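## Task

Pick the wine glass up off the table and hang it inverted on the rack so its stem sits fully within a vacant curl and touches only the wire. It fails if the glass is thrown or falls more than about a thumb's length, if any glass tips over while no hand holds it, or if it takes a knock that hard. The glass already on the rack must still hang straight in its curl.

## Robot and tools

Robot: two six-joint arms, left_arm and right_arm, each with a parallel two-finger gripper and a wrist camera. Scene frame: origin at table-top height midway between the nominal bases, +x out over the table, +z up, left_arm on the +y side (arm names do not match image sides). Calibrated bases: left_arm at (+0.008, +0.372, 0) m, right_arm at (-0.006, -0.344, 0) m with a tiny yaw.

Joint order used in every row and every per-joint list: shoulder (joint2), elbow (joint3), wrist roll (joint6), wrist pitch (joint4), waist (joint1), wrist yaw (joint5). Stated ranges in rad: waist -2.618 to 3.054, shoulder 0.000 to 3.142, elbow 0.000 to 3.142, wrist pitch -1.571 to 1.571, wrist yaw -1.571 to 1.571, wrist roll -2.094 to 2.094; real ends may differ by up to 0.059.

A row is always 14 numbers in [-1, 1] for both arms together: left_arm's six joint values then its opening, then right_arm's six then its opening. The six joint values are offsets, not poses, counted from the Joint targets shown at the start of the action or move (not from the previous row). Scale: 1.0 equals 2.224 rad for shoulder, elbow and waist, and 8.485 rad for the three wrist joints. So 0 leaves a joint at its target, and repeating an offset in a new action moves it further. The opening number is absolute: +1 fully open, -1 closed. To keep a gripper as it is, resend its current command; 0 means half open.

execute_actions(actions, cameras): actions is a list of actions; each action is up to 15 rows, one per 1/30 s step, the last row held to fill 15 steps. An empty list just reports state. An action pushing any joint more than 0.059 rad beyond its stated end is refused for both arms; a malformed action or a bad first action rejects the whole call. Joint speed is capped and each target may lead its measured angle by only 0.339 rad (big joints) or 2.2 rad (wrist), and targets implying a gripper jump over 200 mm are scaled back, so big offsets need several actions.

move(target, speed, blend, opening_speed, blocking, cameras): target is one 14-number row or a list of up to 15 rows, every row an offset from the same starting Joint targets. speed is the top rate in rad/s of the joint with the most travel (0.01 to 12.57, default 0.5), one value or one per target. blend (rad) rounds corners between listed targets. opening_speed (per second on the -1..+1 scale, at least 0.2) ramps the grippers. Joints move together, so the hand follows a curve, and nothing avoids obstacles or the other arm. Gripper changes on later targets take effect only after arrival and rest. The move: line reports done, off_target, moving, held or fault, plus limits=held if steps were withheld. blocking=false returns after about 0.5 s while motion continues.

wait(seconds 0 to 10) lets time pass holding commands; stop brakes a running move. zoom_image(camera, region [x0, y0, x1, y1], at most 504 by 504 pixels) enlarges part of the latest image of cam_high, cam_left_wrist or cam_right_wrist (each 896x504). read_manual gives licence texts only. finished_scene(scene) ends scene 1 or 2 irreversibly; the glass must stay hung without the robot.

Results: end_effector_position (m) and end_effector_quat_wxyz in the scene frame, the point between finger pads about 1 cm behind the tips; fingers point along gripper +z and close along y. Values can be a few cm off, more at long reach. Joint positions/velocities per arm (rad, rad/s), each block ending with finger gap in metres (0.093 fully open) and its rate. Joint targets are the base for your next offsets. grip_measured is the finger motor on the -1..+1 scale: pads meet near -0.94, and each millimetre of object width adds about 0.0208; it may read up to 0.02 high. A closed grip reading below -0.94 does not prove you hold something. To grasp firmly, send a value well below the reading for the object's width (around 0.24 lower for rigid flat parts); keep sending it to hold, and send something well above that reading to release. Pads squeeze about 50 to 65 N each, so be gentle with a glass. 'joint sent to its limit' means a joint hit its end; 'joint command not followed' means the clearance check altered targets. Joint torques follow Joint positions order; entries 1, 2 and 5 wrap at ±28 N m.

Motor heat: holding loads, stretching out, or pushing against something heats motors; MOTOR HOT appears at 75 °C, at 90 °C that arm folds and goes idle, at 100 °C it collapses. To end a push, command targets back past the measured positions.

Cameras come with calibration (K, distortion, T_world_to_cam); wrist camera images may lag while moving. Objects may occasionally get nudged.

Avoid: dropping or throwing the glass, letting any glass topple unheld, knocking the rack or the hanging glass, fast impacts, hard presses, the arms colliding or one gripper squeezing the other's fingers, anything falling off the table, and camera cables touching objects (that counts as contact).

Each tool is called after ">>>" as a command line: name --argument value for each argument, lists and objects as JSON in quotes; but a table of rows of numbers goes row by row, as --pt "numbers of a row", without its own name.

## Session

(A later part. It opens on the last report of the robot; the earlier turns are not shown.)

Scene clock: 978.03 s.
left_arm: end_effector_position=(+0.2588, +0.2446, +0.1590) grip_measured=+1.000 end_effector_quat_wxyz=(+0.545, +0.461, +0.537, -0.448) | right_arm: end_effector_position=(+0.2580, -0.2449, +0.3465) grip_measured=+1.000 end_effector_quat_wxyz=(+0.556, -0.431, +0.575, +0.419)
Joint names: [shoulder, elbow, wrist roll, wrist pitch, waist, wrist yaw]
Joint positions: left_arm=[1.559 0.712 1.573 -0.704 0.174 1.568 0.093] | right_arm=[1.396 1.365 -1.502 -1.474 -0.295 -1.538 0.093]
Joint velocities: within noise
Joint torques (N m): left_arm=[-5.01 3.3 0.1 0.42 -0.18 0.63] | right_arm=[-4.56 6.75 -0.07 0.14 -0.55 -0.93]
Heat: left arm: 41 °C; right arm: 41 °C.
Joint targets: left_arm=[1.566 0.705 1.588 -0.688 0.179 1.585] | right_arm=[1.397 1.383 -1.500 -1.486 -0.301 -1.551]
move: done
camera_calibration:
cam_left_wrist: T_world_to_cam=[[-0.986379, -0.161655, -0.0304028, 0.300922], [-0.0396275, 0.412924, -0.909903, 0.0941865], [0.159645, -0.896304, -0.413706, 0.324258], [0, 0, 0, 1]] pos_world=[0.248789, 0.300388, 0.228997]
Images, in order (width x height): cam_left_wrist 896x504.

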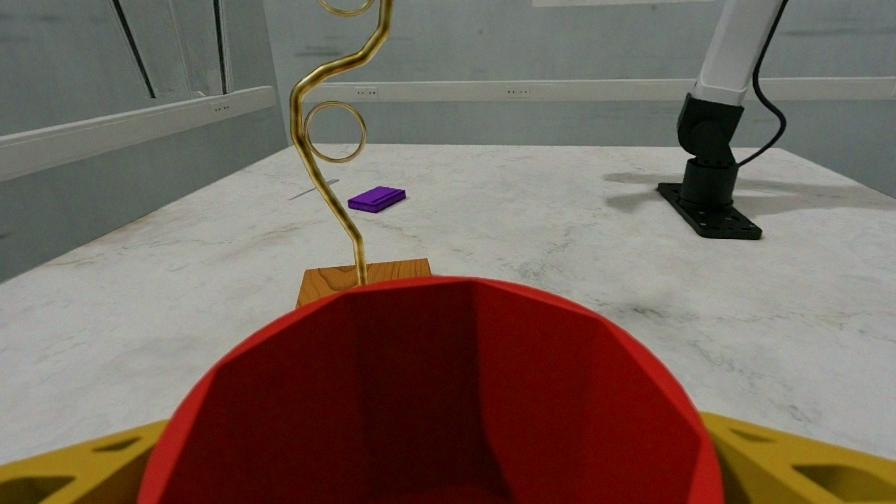

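>>> move --pt "-0.0899 -0.071 0 -0.0055 0.1039 0 1 0 0 0 0 0 0 1" --pt "-0.223 -0.1479 0 -0.0191 0.214 0 1 0 0 0 0 0 0 1" --pt "-0.2095 -0.1614 -0.3529 -0.0173 0.214 0 1 0 0 0 0 0 0 1" --pt "-0.0567 -0.0585 -0.3529 -0.0173 0.1039 0 1 0 0 0 0 0 0 1" --speed '[0.4,0.6,2.0,0.6]' --blend '[0.03,0.05,0.03,0]' --cameras '["cam_left_wrist","cam_high"]'

Scene clock: 1054.33 s.
left_arm: end_effector_position=(+0.2377, +0.2888, +0.1435) grip_measured=+1.000 end_effector_quat_wxyz=(+0.324, +0.563, -0.451, +0.612) | right_arm: end_effector_position=(+0.2580, -0.2449, +0.3465) grip_measured=+1.000 end_effector_quat_wxyz=(+0.556, -0.431, +0.575, +0.419)
Joint names: [shoulder, elbow, wrist roll, wrist pitch, waist, wrist yaw]
Joint positions: left_arm=[1.433 0.551 -1.28 -0.791 0.414 1.53 0.093] | right_arm=[1.396 1.365 -1.502 -1.474 -0.295 -1.538 0.093]
Joint velocities: within noise
Joint torques (N m): left_arm=[-3.54 5.71 -1.53 -0.29 -0.81 1.01] | right_arm=[-4.49 6.8 -0.08 0.18 -0.7 -0.93]
Heat: left arm: 37 °C; right arm: 41 °C.
Joint targets: left_arm=[1.439 0.575 -1.406 -0.835 0.410 1.585] | right_arm=[1.397 1.383 -1.500 -1.486 -0.301 -1.551]
move: off_target (left_arm); left_arm: the wrist roll is farthest, 0.126 rad from its target
camera_calibration:
cam_left_wrist: T_world_to_cam=[[0.898615, 0.392646, 0.195757, -0.353818], [-0.316385, 0.270818, 0.909152, -0.0933107], [0.30396, -0.878912, 0.367588, 0.20932], [0, 0, 0, 1]] pos_world=[0.224799, 0.348169, 0.0771523]
Images, in order (width x height): cam_high 896x504, cam_left_wrist 896x504.

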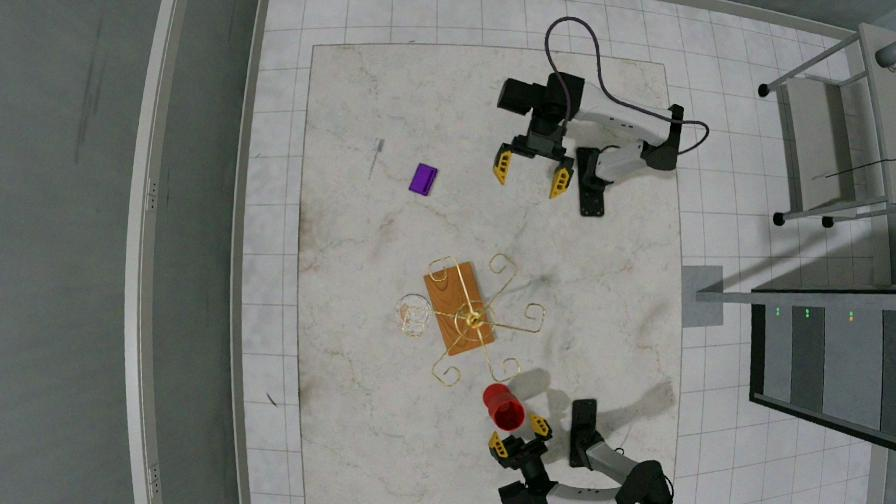

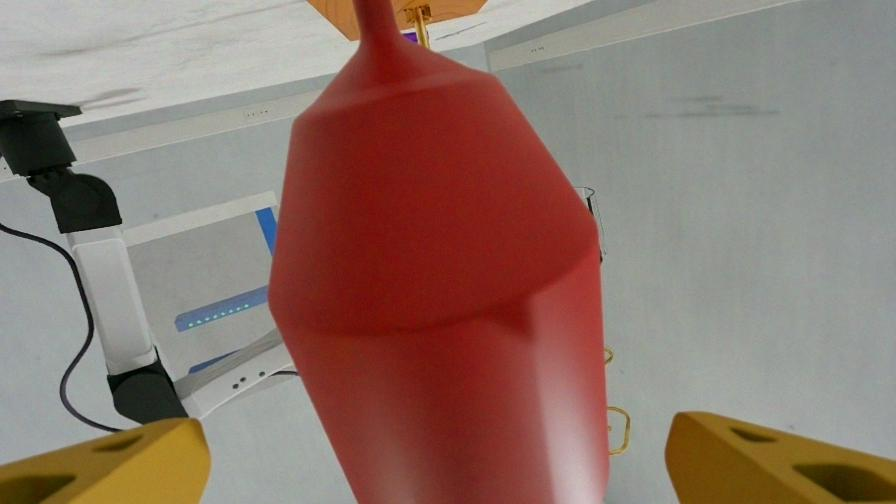

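>>> move --pt "0.0971 0.0809 -0.0252 0 -0.1079 0 1 0 0 0 0 0 0 1" --pt "0.0971 0.0809 -0.0252 0 -0.1079 0 0.4 0 0 0 0 0 0 1" --speed 0.5 --opening_speed 0.6 --cameras '["cam_left_wrist","cam_right_wrist"]'

Scene clock: 1076.83 s.
left_arm: end_effector_position=(+0.2619, +0.2457, +0.1301) grip_measured=+0.609 end_effector_quat_wxyz=(+0.415, +0.542, -0.500, +0.533) | right_arm: end_effector_position=(+0.2580, -0.2449, +0.3465) grip_measured=+1.000 end_effector_quat_wxyz=(+0.556, -0.431, +0.575, +0.419)
Joint names: [shoulder, elbow, wrist roll, wrist pitch, waist, wrist yaw]
Joint positions: left_arm=[1.648 0.731 -1.394 -0.746 0.174 1.482 0.074] | right_arm=[1.396 1.365 -1.502 -1.474 -0.295 -1.538 0.093]
Joint velocities: within noise
Joint torques (N m): left_arm=[-5.56 5.72 -2.78 -0.73 -0.79 1.43] | right_arm=[-4.33 6.69 -0.08 0.16 -0.65 -0.93]
Heat: left arm: 37 °C; right arm: 41 °C.
Joint targets: left_arm=[1.655 0.755 -1.620 -0.835 0.170 1.585] | right_arm=[1.397 1.383 -1.500 -1.486 -0.301 -1.551]
move: off_target (left_arm); target 2's new numbers were sent with left_arm's wrist roll 0.227 rad from that target; left_arm: the wrist roll is farthest, 0.226 rad from its target
camera_calibration:
cam_left_wrist: T_world_to_cam=[[0.981731, 0.165668, 0.0935852, -0.30865], [-0.141931, 0.310025, 0.940074, -0.121048], [0.126726, -0.936183, 0.327875, 0.234762], [0, 0, 0, 1]] pos_world=[0.256081, 0.308441, 0.0657071]
cam_right_wrist: T_world_to_cam=[[0.956309, -0.28938, -0.0416114, -0.301485], [-0.162258, -0.406951, -0.898924, 0.293894], [0.243197, 0.866401, -0.436125, 0.378461], [0, 0, 0, 1]] pos_world=[0.243959, -0.295542, 0.416699]
Images, in order (width x height): cam_left_wrist 896x504, cam_right_wrist 896x504.

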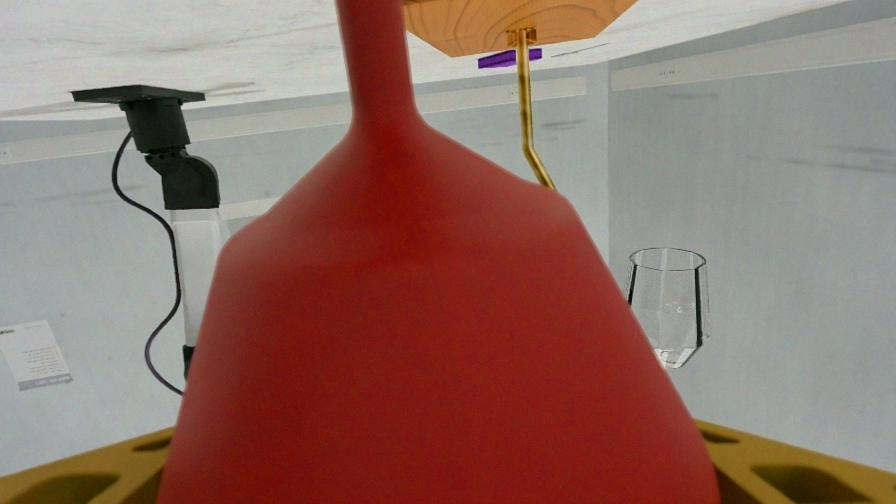

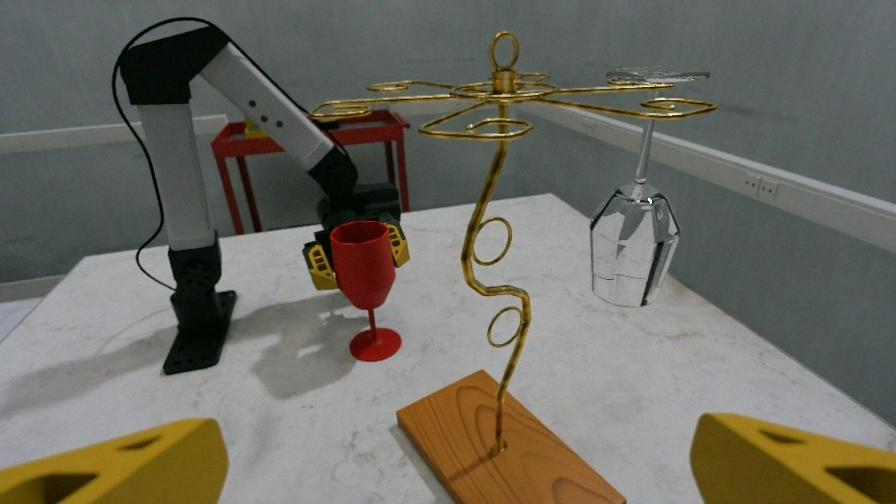

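>>> move --pt "-0.0225 0.1349 0.0141 -0.0312 0 0 0.4 0 0 0 0 0 0 1" --pt "0.0144 0.2397 0.3365 0.0139 -0.0148 0 0.4 0 0 0 0 0 0 1" --pt "0.0791 0.3179 0.3365 0.0105 -0.1237 0 0.4 0 0 0 0 0 0 1" --speed '[0.5,1.8,0.6]' --blend '[0.1,0.05,0]' --cameras '["cam_high","cam_right_wrist"]'

>>> zoom_image --camera "cam_high" --region '[425, 305, 535, 415]'

Scene clock: 1133.20 s.
left_arm: end_effector_position=(+0.3541, +0.1639, +0.2601) grip_measured=+0.595 end_effector_quat_wxyz=(+0.490, +0.546, +0.455, -0.505) | right_arm: end_effector_position=(+0.2580, -0.2449, +0.3465) grip_measured=+1.000 end_effector_quat_wxyz=(+0.556, -0.431, +0.575, +0.419)
Joint names: [shoulder, elbow, wrist roll, wrist pitch, waist, wrist yaw]
Joint positions: left_arm=[1.826 1.428 1.22 -0.747 -0.109 1.56 0.074] | right_arm=[1.396 1.365 -1.502 -1.474 -0.295 -1.538 0.093]
Joint velocities: within noise
Joint torques (N m): left_arm=[-9.36 7.58 0.1 0.74 0.06 0.71] | right_arm=[-4.49 6.78 -0.1 0.14 -0.49 -0.96]
Heat: left arm: 38 °C; right arm: 41 °C.
Joint targets: left_arm=[1.831 1.462 1.235 -0.746 -0.105 1.585] | right_arm=[1.397 1.383 -1.500 -1.486 -0.301 -1.551]
move: done
camera_calibration:
cam_right_wrist: T_world_to_cam=[[0.956309, -0.28938, -0.0416114, -0.301485], [-0.162258, -0.406951, -0.898924, 0.293894], [0.243197, 0.866401, -0.436125, 0.378461], [0, 0, 0, 1]] pos_world=[0.243959, -0.295542, 0.416699]
Images, in order (width x height): cam_high 896x504, cam_right_wrist 896x504.

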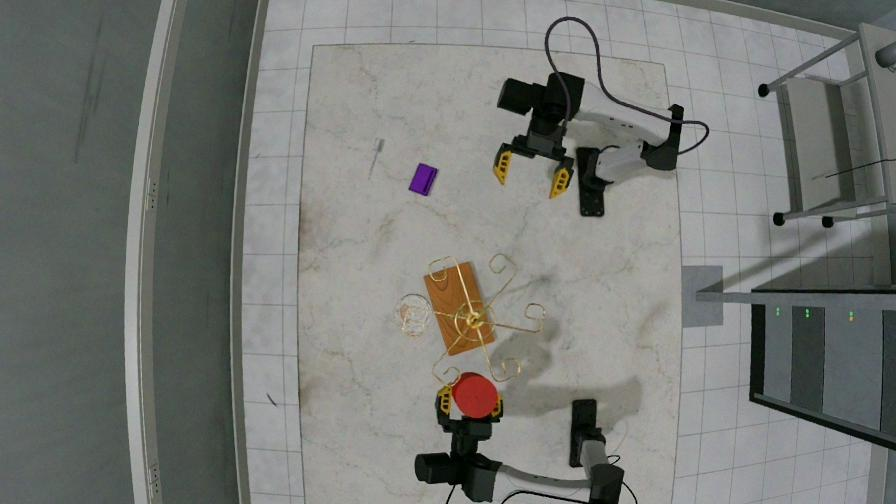

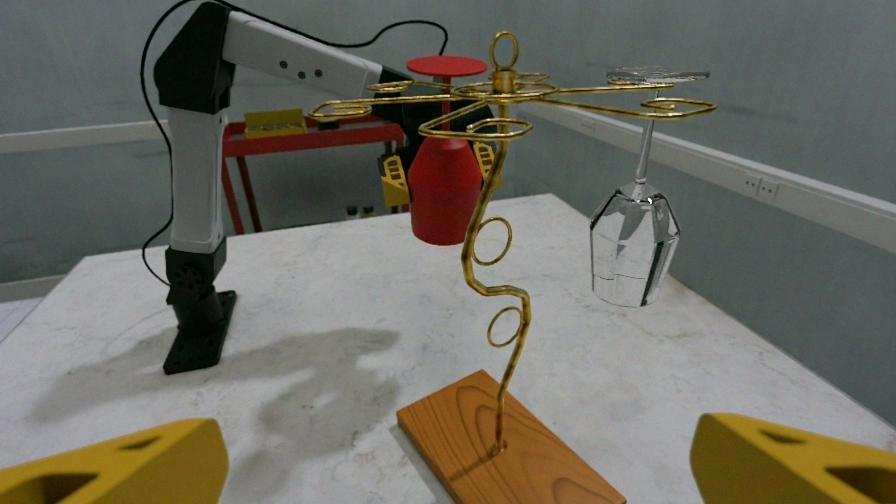

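Scaled by 4.582 from the camera's 896x504 image, which has a finer 1280x720 frame.

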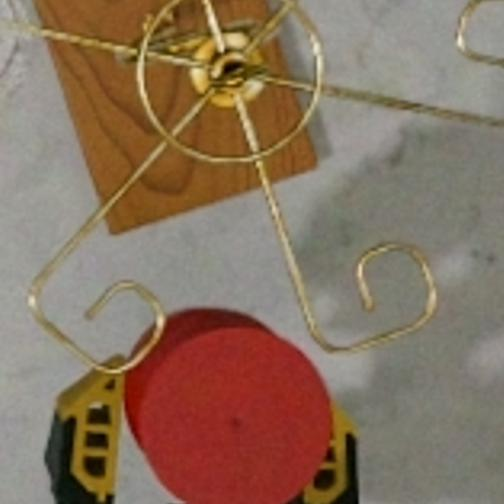

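>>> move --pt "0.0459 0.0618 0 -0.0042 -0.0488 0 0.4 0 0 0 0 0 0 1" --pt "0.103 0.1433 0 -0.0106 -0.067 0 0.4 0 0 0 0 0 0 1" --pt "0.1543 0.2223 0 -0.0179 -0.0618 0 0.4 0 0 0 0 0 0 1" --speed 0.35 --blend '[0.04,0.03,0]' --cameras '["cam_high"]'

>>> zoom_image --camera "cam_high" --region '[425, 305, 535, 415]'

Scene clock: 1173.50 s.
left_arm: end_effector_position=(+0.4043, +0.0966, +0.2613) grip_measured=+0.595 end_effector_quat_wxyz=(+0.455, +0.578, +0.414, -0.536) | right_arm: end_effector_position=(+0.2580, -0.2449, +0.3465) grip_measured=+1.000 end_effector_quat_wxyz=(+0.556, -0.431, +0.575, +0.419)
Joint names: [shoulder, elbow, wrist roll, wrist pitch, waist, wrist yaw]
Joint positions: left_arm=[2.168 1.922 1.224 -0.895 -0.249 1.56 0.074] | right_arm=[1.396 1.365 -1.502 -1.474 -0.295 -1.538 0.093]
Joint velocities: within noise
Joint torques (N m): left_arm=[-12.45 7.9 0.04 0.71 0.13 0.75] | right_arm=[-4.56 6.71 -0.11 0.15 -0.62 -0.94]
Heat: left arm: 42 °C; right arm: 41 °C.
Joint targets: left_arm=[2.175 1.956 1.235 -0.898 -0.243 1.585] | right_arm=[1.397 1.383 -1.500 -1.486 -0.301 -1.551]
move: done
Images, in order (width x height): cam_high 896x504.

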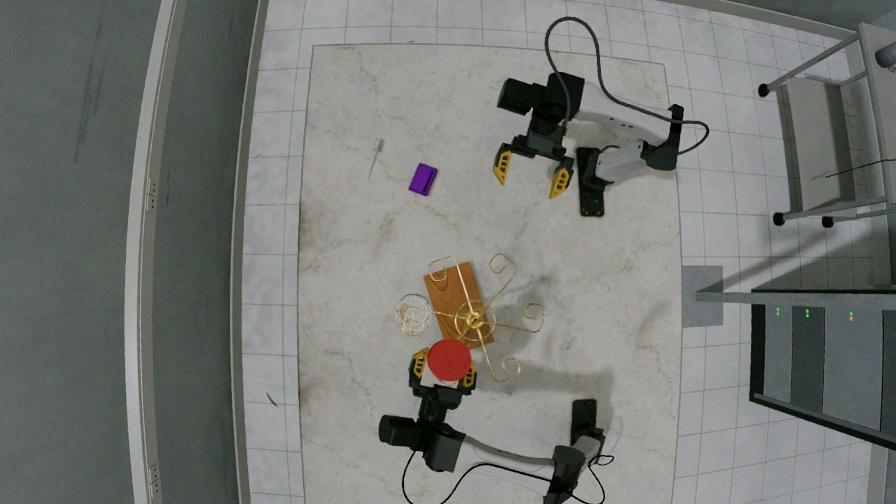

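Scaled by 4.582 from the camera's 896x504 image, which has a finer 1280x720 frame.

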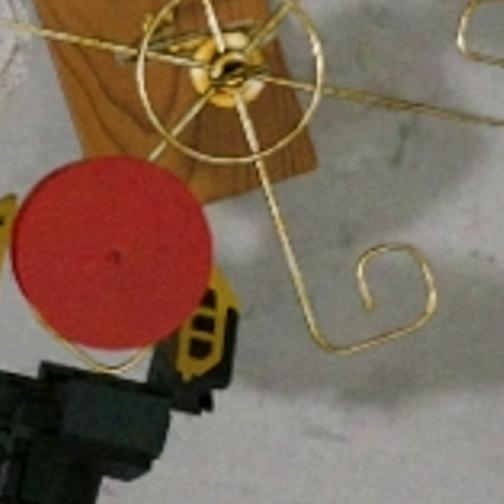

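>>> move --pt "0.0099 0.0161 0 -0.0015 0.0222 0 0.4 0 0 0 0 0 0 1" --pt "0.0099 -0.0206 0 0.005 0.0222 0 0.4 0 0 0 0 0 0 1" --speed '[0.15,0.12]' --cameras '["cam_high","cam_right_wrist"]'

>>> zoom_image --camera "cam_right_wrist" --region '[300, 30, 550, 250]'

Scene clock: 1190.23 s.
left_arm: end_effector_position=(+0.4223, +0.1194, +0.2575) grip_measured=+0.595 end_effector_quat_wxyz=(+0.475, +0.562, +0.420, -0.532) | right_arm: end_effector_position=(+0.2580, -0.2449, +0.3465) grip_measured=+1.000 end_effector_quat_wxyz=(+0.556, -0.431, +0.575, +0.419)
Joint names: [shoulder, elbow, wrist roll, wrist pitch, waist, wrist yaw]
Joint positions: left_arm=[2.19 1.923 1.223 -0.87 -0.191 1.588 0.074] | right_arm=[1.396 1.365 -1.502 -1.474 -0.295 -1.538 0.093]
Joint velocities: within noise
Joint torques (N m): left_arm=[-12.72 3.97 0.08 0.85 -0.44 0.45] | right_arm=[-4.52 6.61 -0.07 0.16 -0.64 -0.9]
Heat: left arm: 46 °C; right arm: 41 °C.
Joint targets: left_arm=[2.197 1.911 1.235 -0.856 -0.193 1.585] | right_arm=[1.397 1.383 -1.500 -1.486 -0.301 -1.551]
move: done
camera_calibration:
cam_right_wrist: T_world_to_cam=[[0.956309, -0.28938, -0.0416114, -0.301485], [-0.162258, -0.406951, -0.898924, 0.293894], [0.243197, 0.866401, -0.436125, 0.378461], [0, 0, 0, 1]] pos_world=[0.243959, -0.295542, 0.416699]
Images, in order (width x height): cam_high 896x504, cam_right_wrist 896x504.

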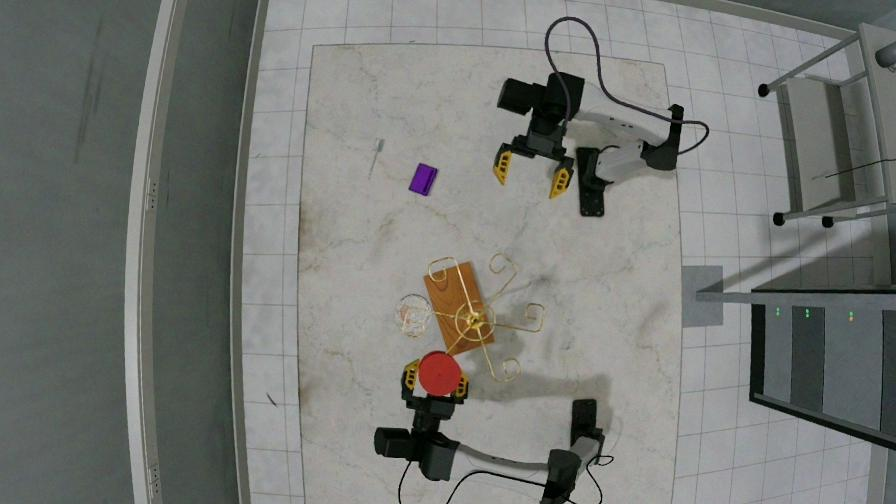

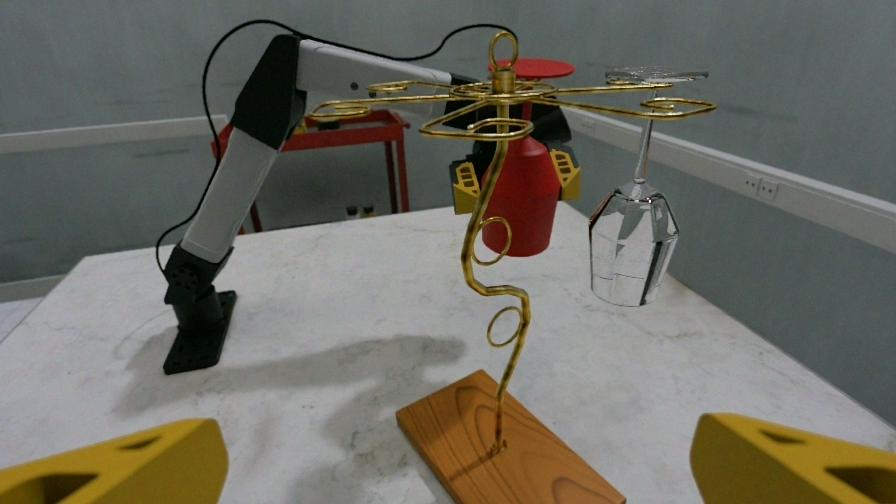

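Scaled by 2.016 from the camera's 896x504 image, which has a finer 1280x720 frame.

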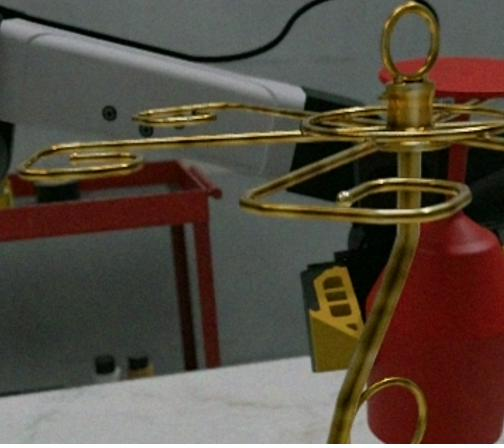

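>>> move --pt "0.001 -0.0279 0 0.0072 0 0 0.4 0 0 0 0 0 0 1" --pt "0.001 -0.0279 0 0.0072 0 0 1 0 0 0 0 0 0 1" --speed 0.12 --opening_speed 0.7 --cameras '["cam_right_wrist"]'

Scene clock: 1206.67 s.
left_arm: end_effector_position=(+0.4225, +0.1192, +0.2376) grip_measured=+1.000 end_effector_quat_wxyz=(+0.474, +0.561, +0.421, -0.532) | right_arm: end_effector_position=(+0.2580, -0.2449, +0.3465) grip_measured=+1.000 end_effector_quat_wxyz=(+0.556, -0.431, +0.575, +0.419)
Joint names: [shoulder, elbow, wrist roll, wrist pitch, waist, wrist yaw]
Joint positions: left_arm=[2.196 1.854 1.22 -0.793 -0.192 1.588 0.093] | right_arm=[1.396 1.365 -1.502 -1.474 -0.295 -1.538 0.093]
Joint velocities: within noise
Joint torques (N m): left_arm=[-13.12 4.46 0.1 0.73 -0.62 0.42] | right_arm=[-4.52 6.75 -0.08 0.16 -0.65 -0.93]
Heat: left arm: 48 °C; right arm: 41 °C.
Joint targets: left_arm=[2.199 1.849 1.235 -0.794 -0.193 1.585] | right_arm=[1.397 1.383 -1.500 -1.486 -0.301 -1.551]
move: done; target 2's new numbers were sent with left_arm's elbow 0.037 rad from that target
camera_calibration:
cam_right_wrist: T_world_to_cam=[[0.956309, -0.28938, -0.0416114, -0.301485], [-0.162258, -0.406951, -0.898924, 0.293894], [0.243197, 0.866401, -0.436125, 0.378461], [0, 0, 0, 1]] pos_world=[0.243959, -0.295542, 0.416699]
Images, in order (width x height): cam_right_wrist 896x504.

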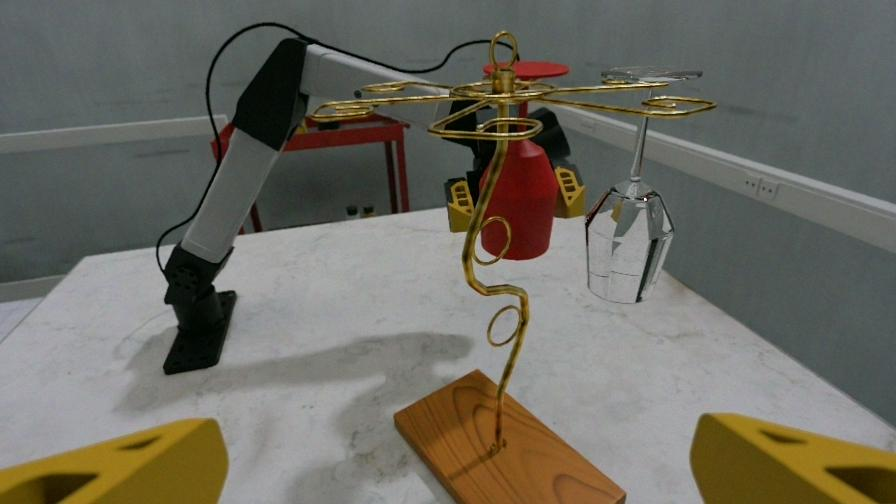

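>>> move --target '[-0.1277,-0.1879,0,0.0158,0.1317,0,1,0,0,0,0,0,0,1]' --speed 0.35 --cameras '["cam_high","cam_right_wrist"]'

Scene clock: 1217.17 s.
left_arm: end_effector_position=(+0.4105, +0.2424, +0.2224) grip_measured=+1.000 end_effector_quat_wxyz=(+0.533, +0.479, +0.513, -0.474) | right_arm: end_effector_position=(+0.2580, -0.2449, +0.3465) grip_measured=+1.000 end_effector_quat_wxyz=(+0.556, -0.431, +0.575, +0.419)
Joint names: [shoulder, elbow, wrist roll, wrist pitch, waist, wrist yaw]
Joint positions: left_arm=[1.958 1.44 1.222 -0.679 0.1 1.588 0.093] | right_arm=[1.396 1.365 -1.502 -1.474 -0.295 -1.538 0.093]
Joint velocities: within noise
Joint torques (N m): left_arm=[-15.06 4.15 0.11 0.79 -0.44 0.46] | right_arm=[-4.51 6.68 -0.07 0.14 -0.64 -0.93]
Heat: left arm: 50 °C; right arm: 41 °C.
Joint targets: left_arm=[1.915 1.431 1.235 -0.660 0.100 1.585] | right_arm=[1.397 1.383 -1.500 -1.486 -0.301 -1.551]
move: off_target (left_arm); left_arm: the shoulder is farthest, 0.043 rad from its target
camera_calibration:
cam_right_wrist: T_world_to_cam=[[0.956309, -0.28938, -0.0416114, -0.301485], [-0.162258, -0.406951, -0.898924, 0.293894], [0.243197, 0.866401, -0.436125, 0.378461], [0, 0, 0, 1]] pos_world=[0.243959, -0.295542, 0.416699]
Images, in order (width x height): cam_high 896x504, cam_right_wrist 896x504.

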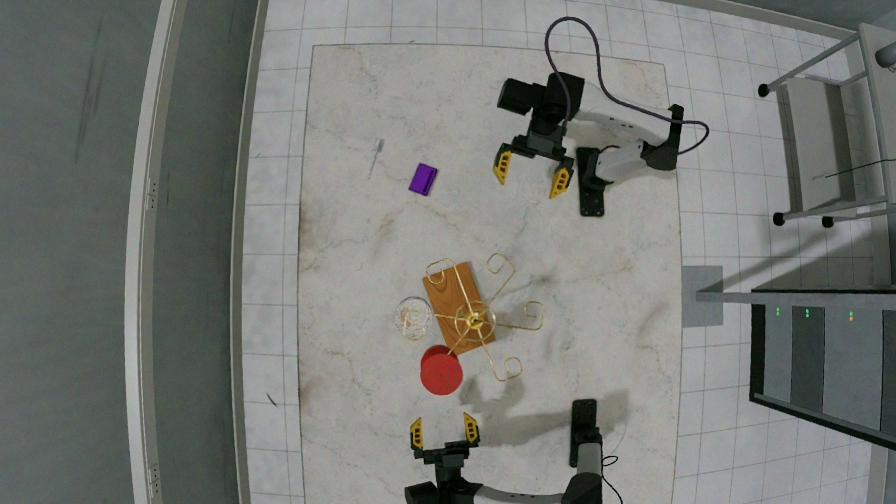

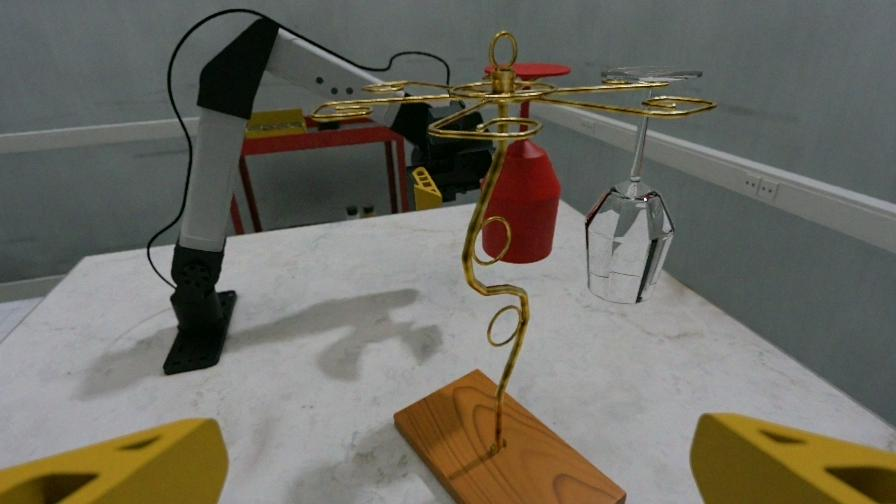

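>>> finished_scene --scene 1

The scene is finished: the task was done.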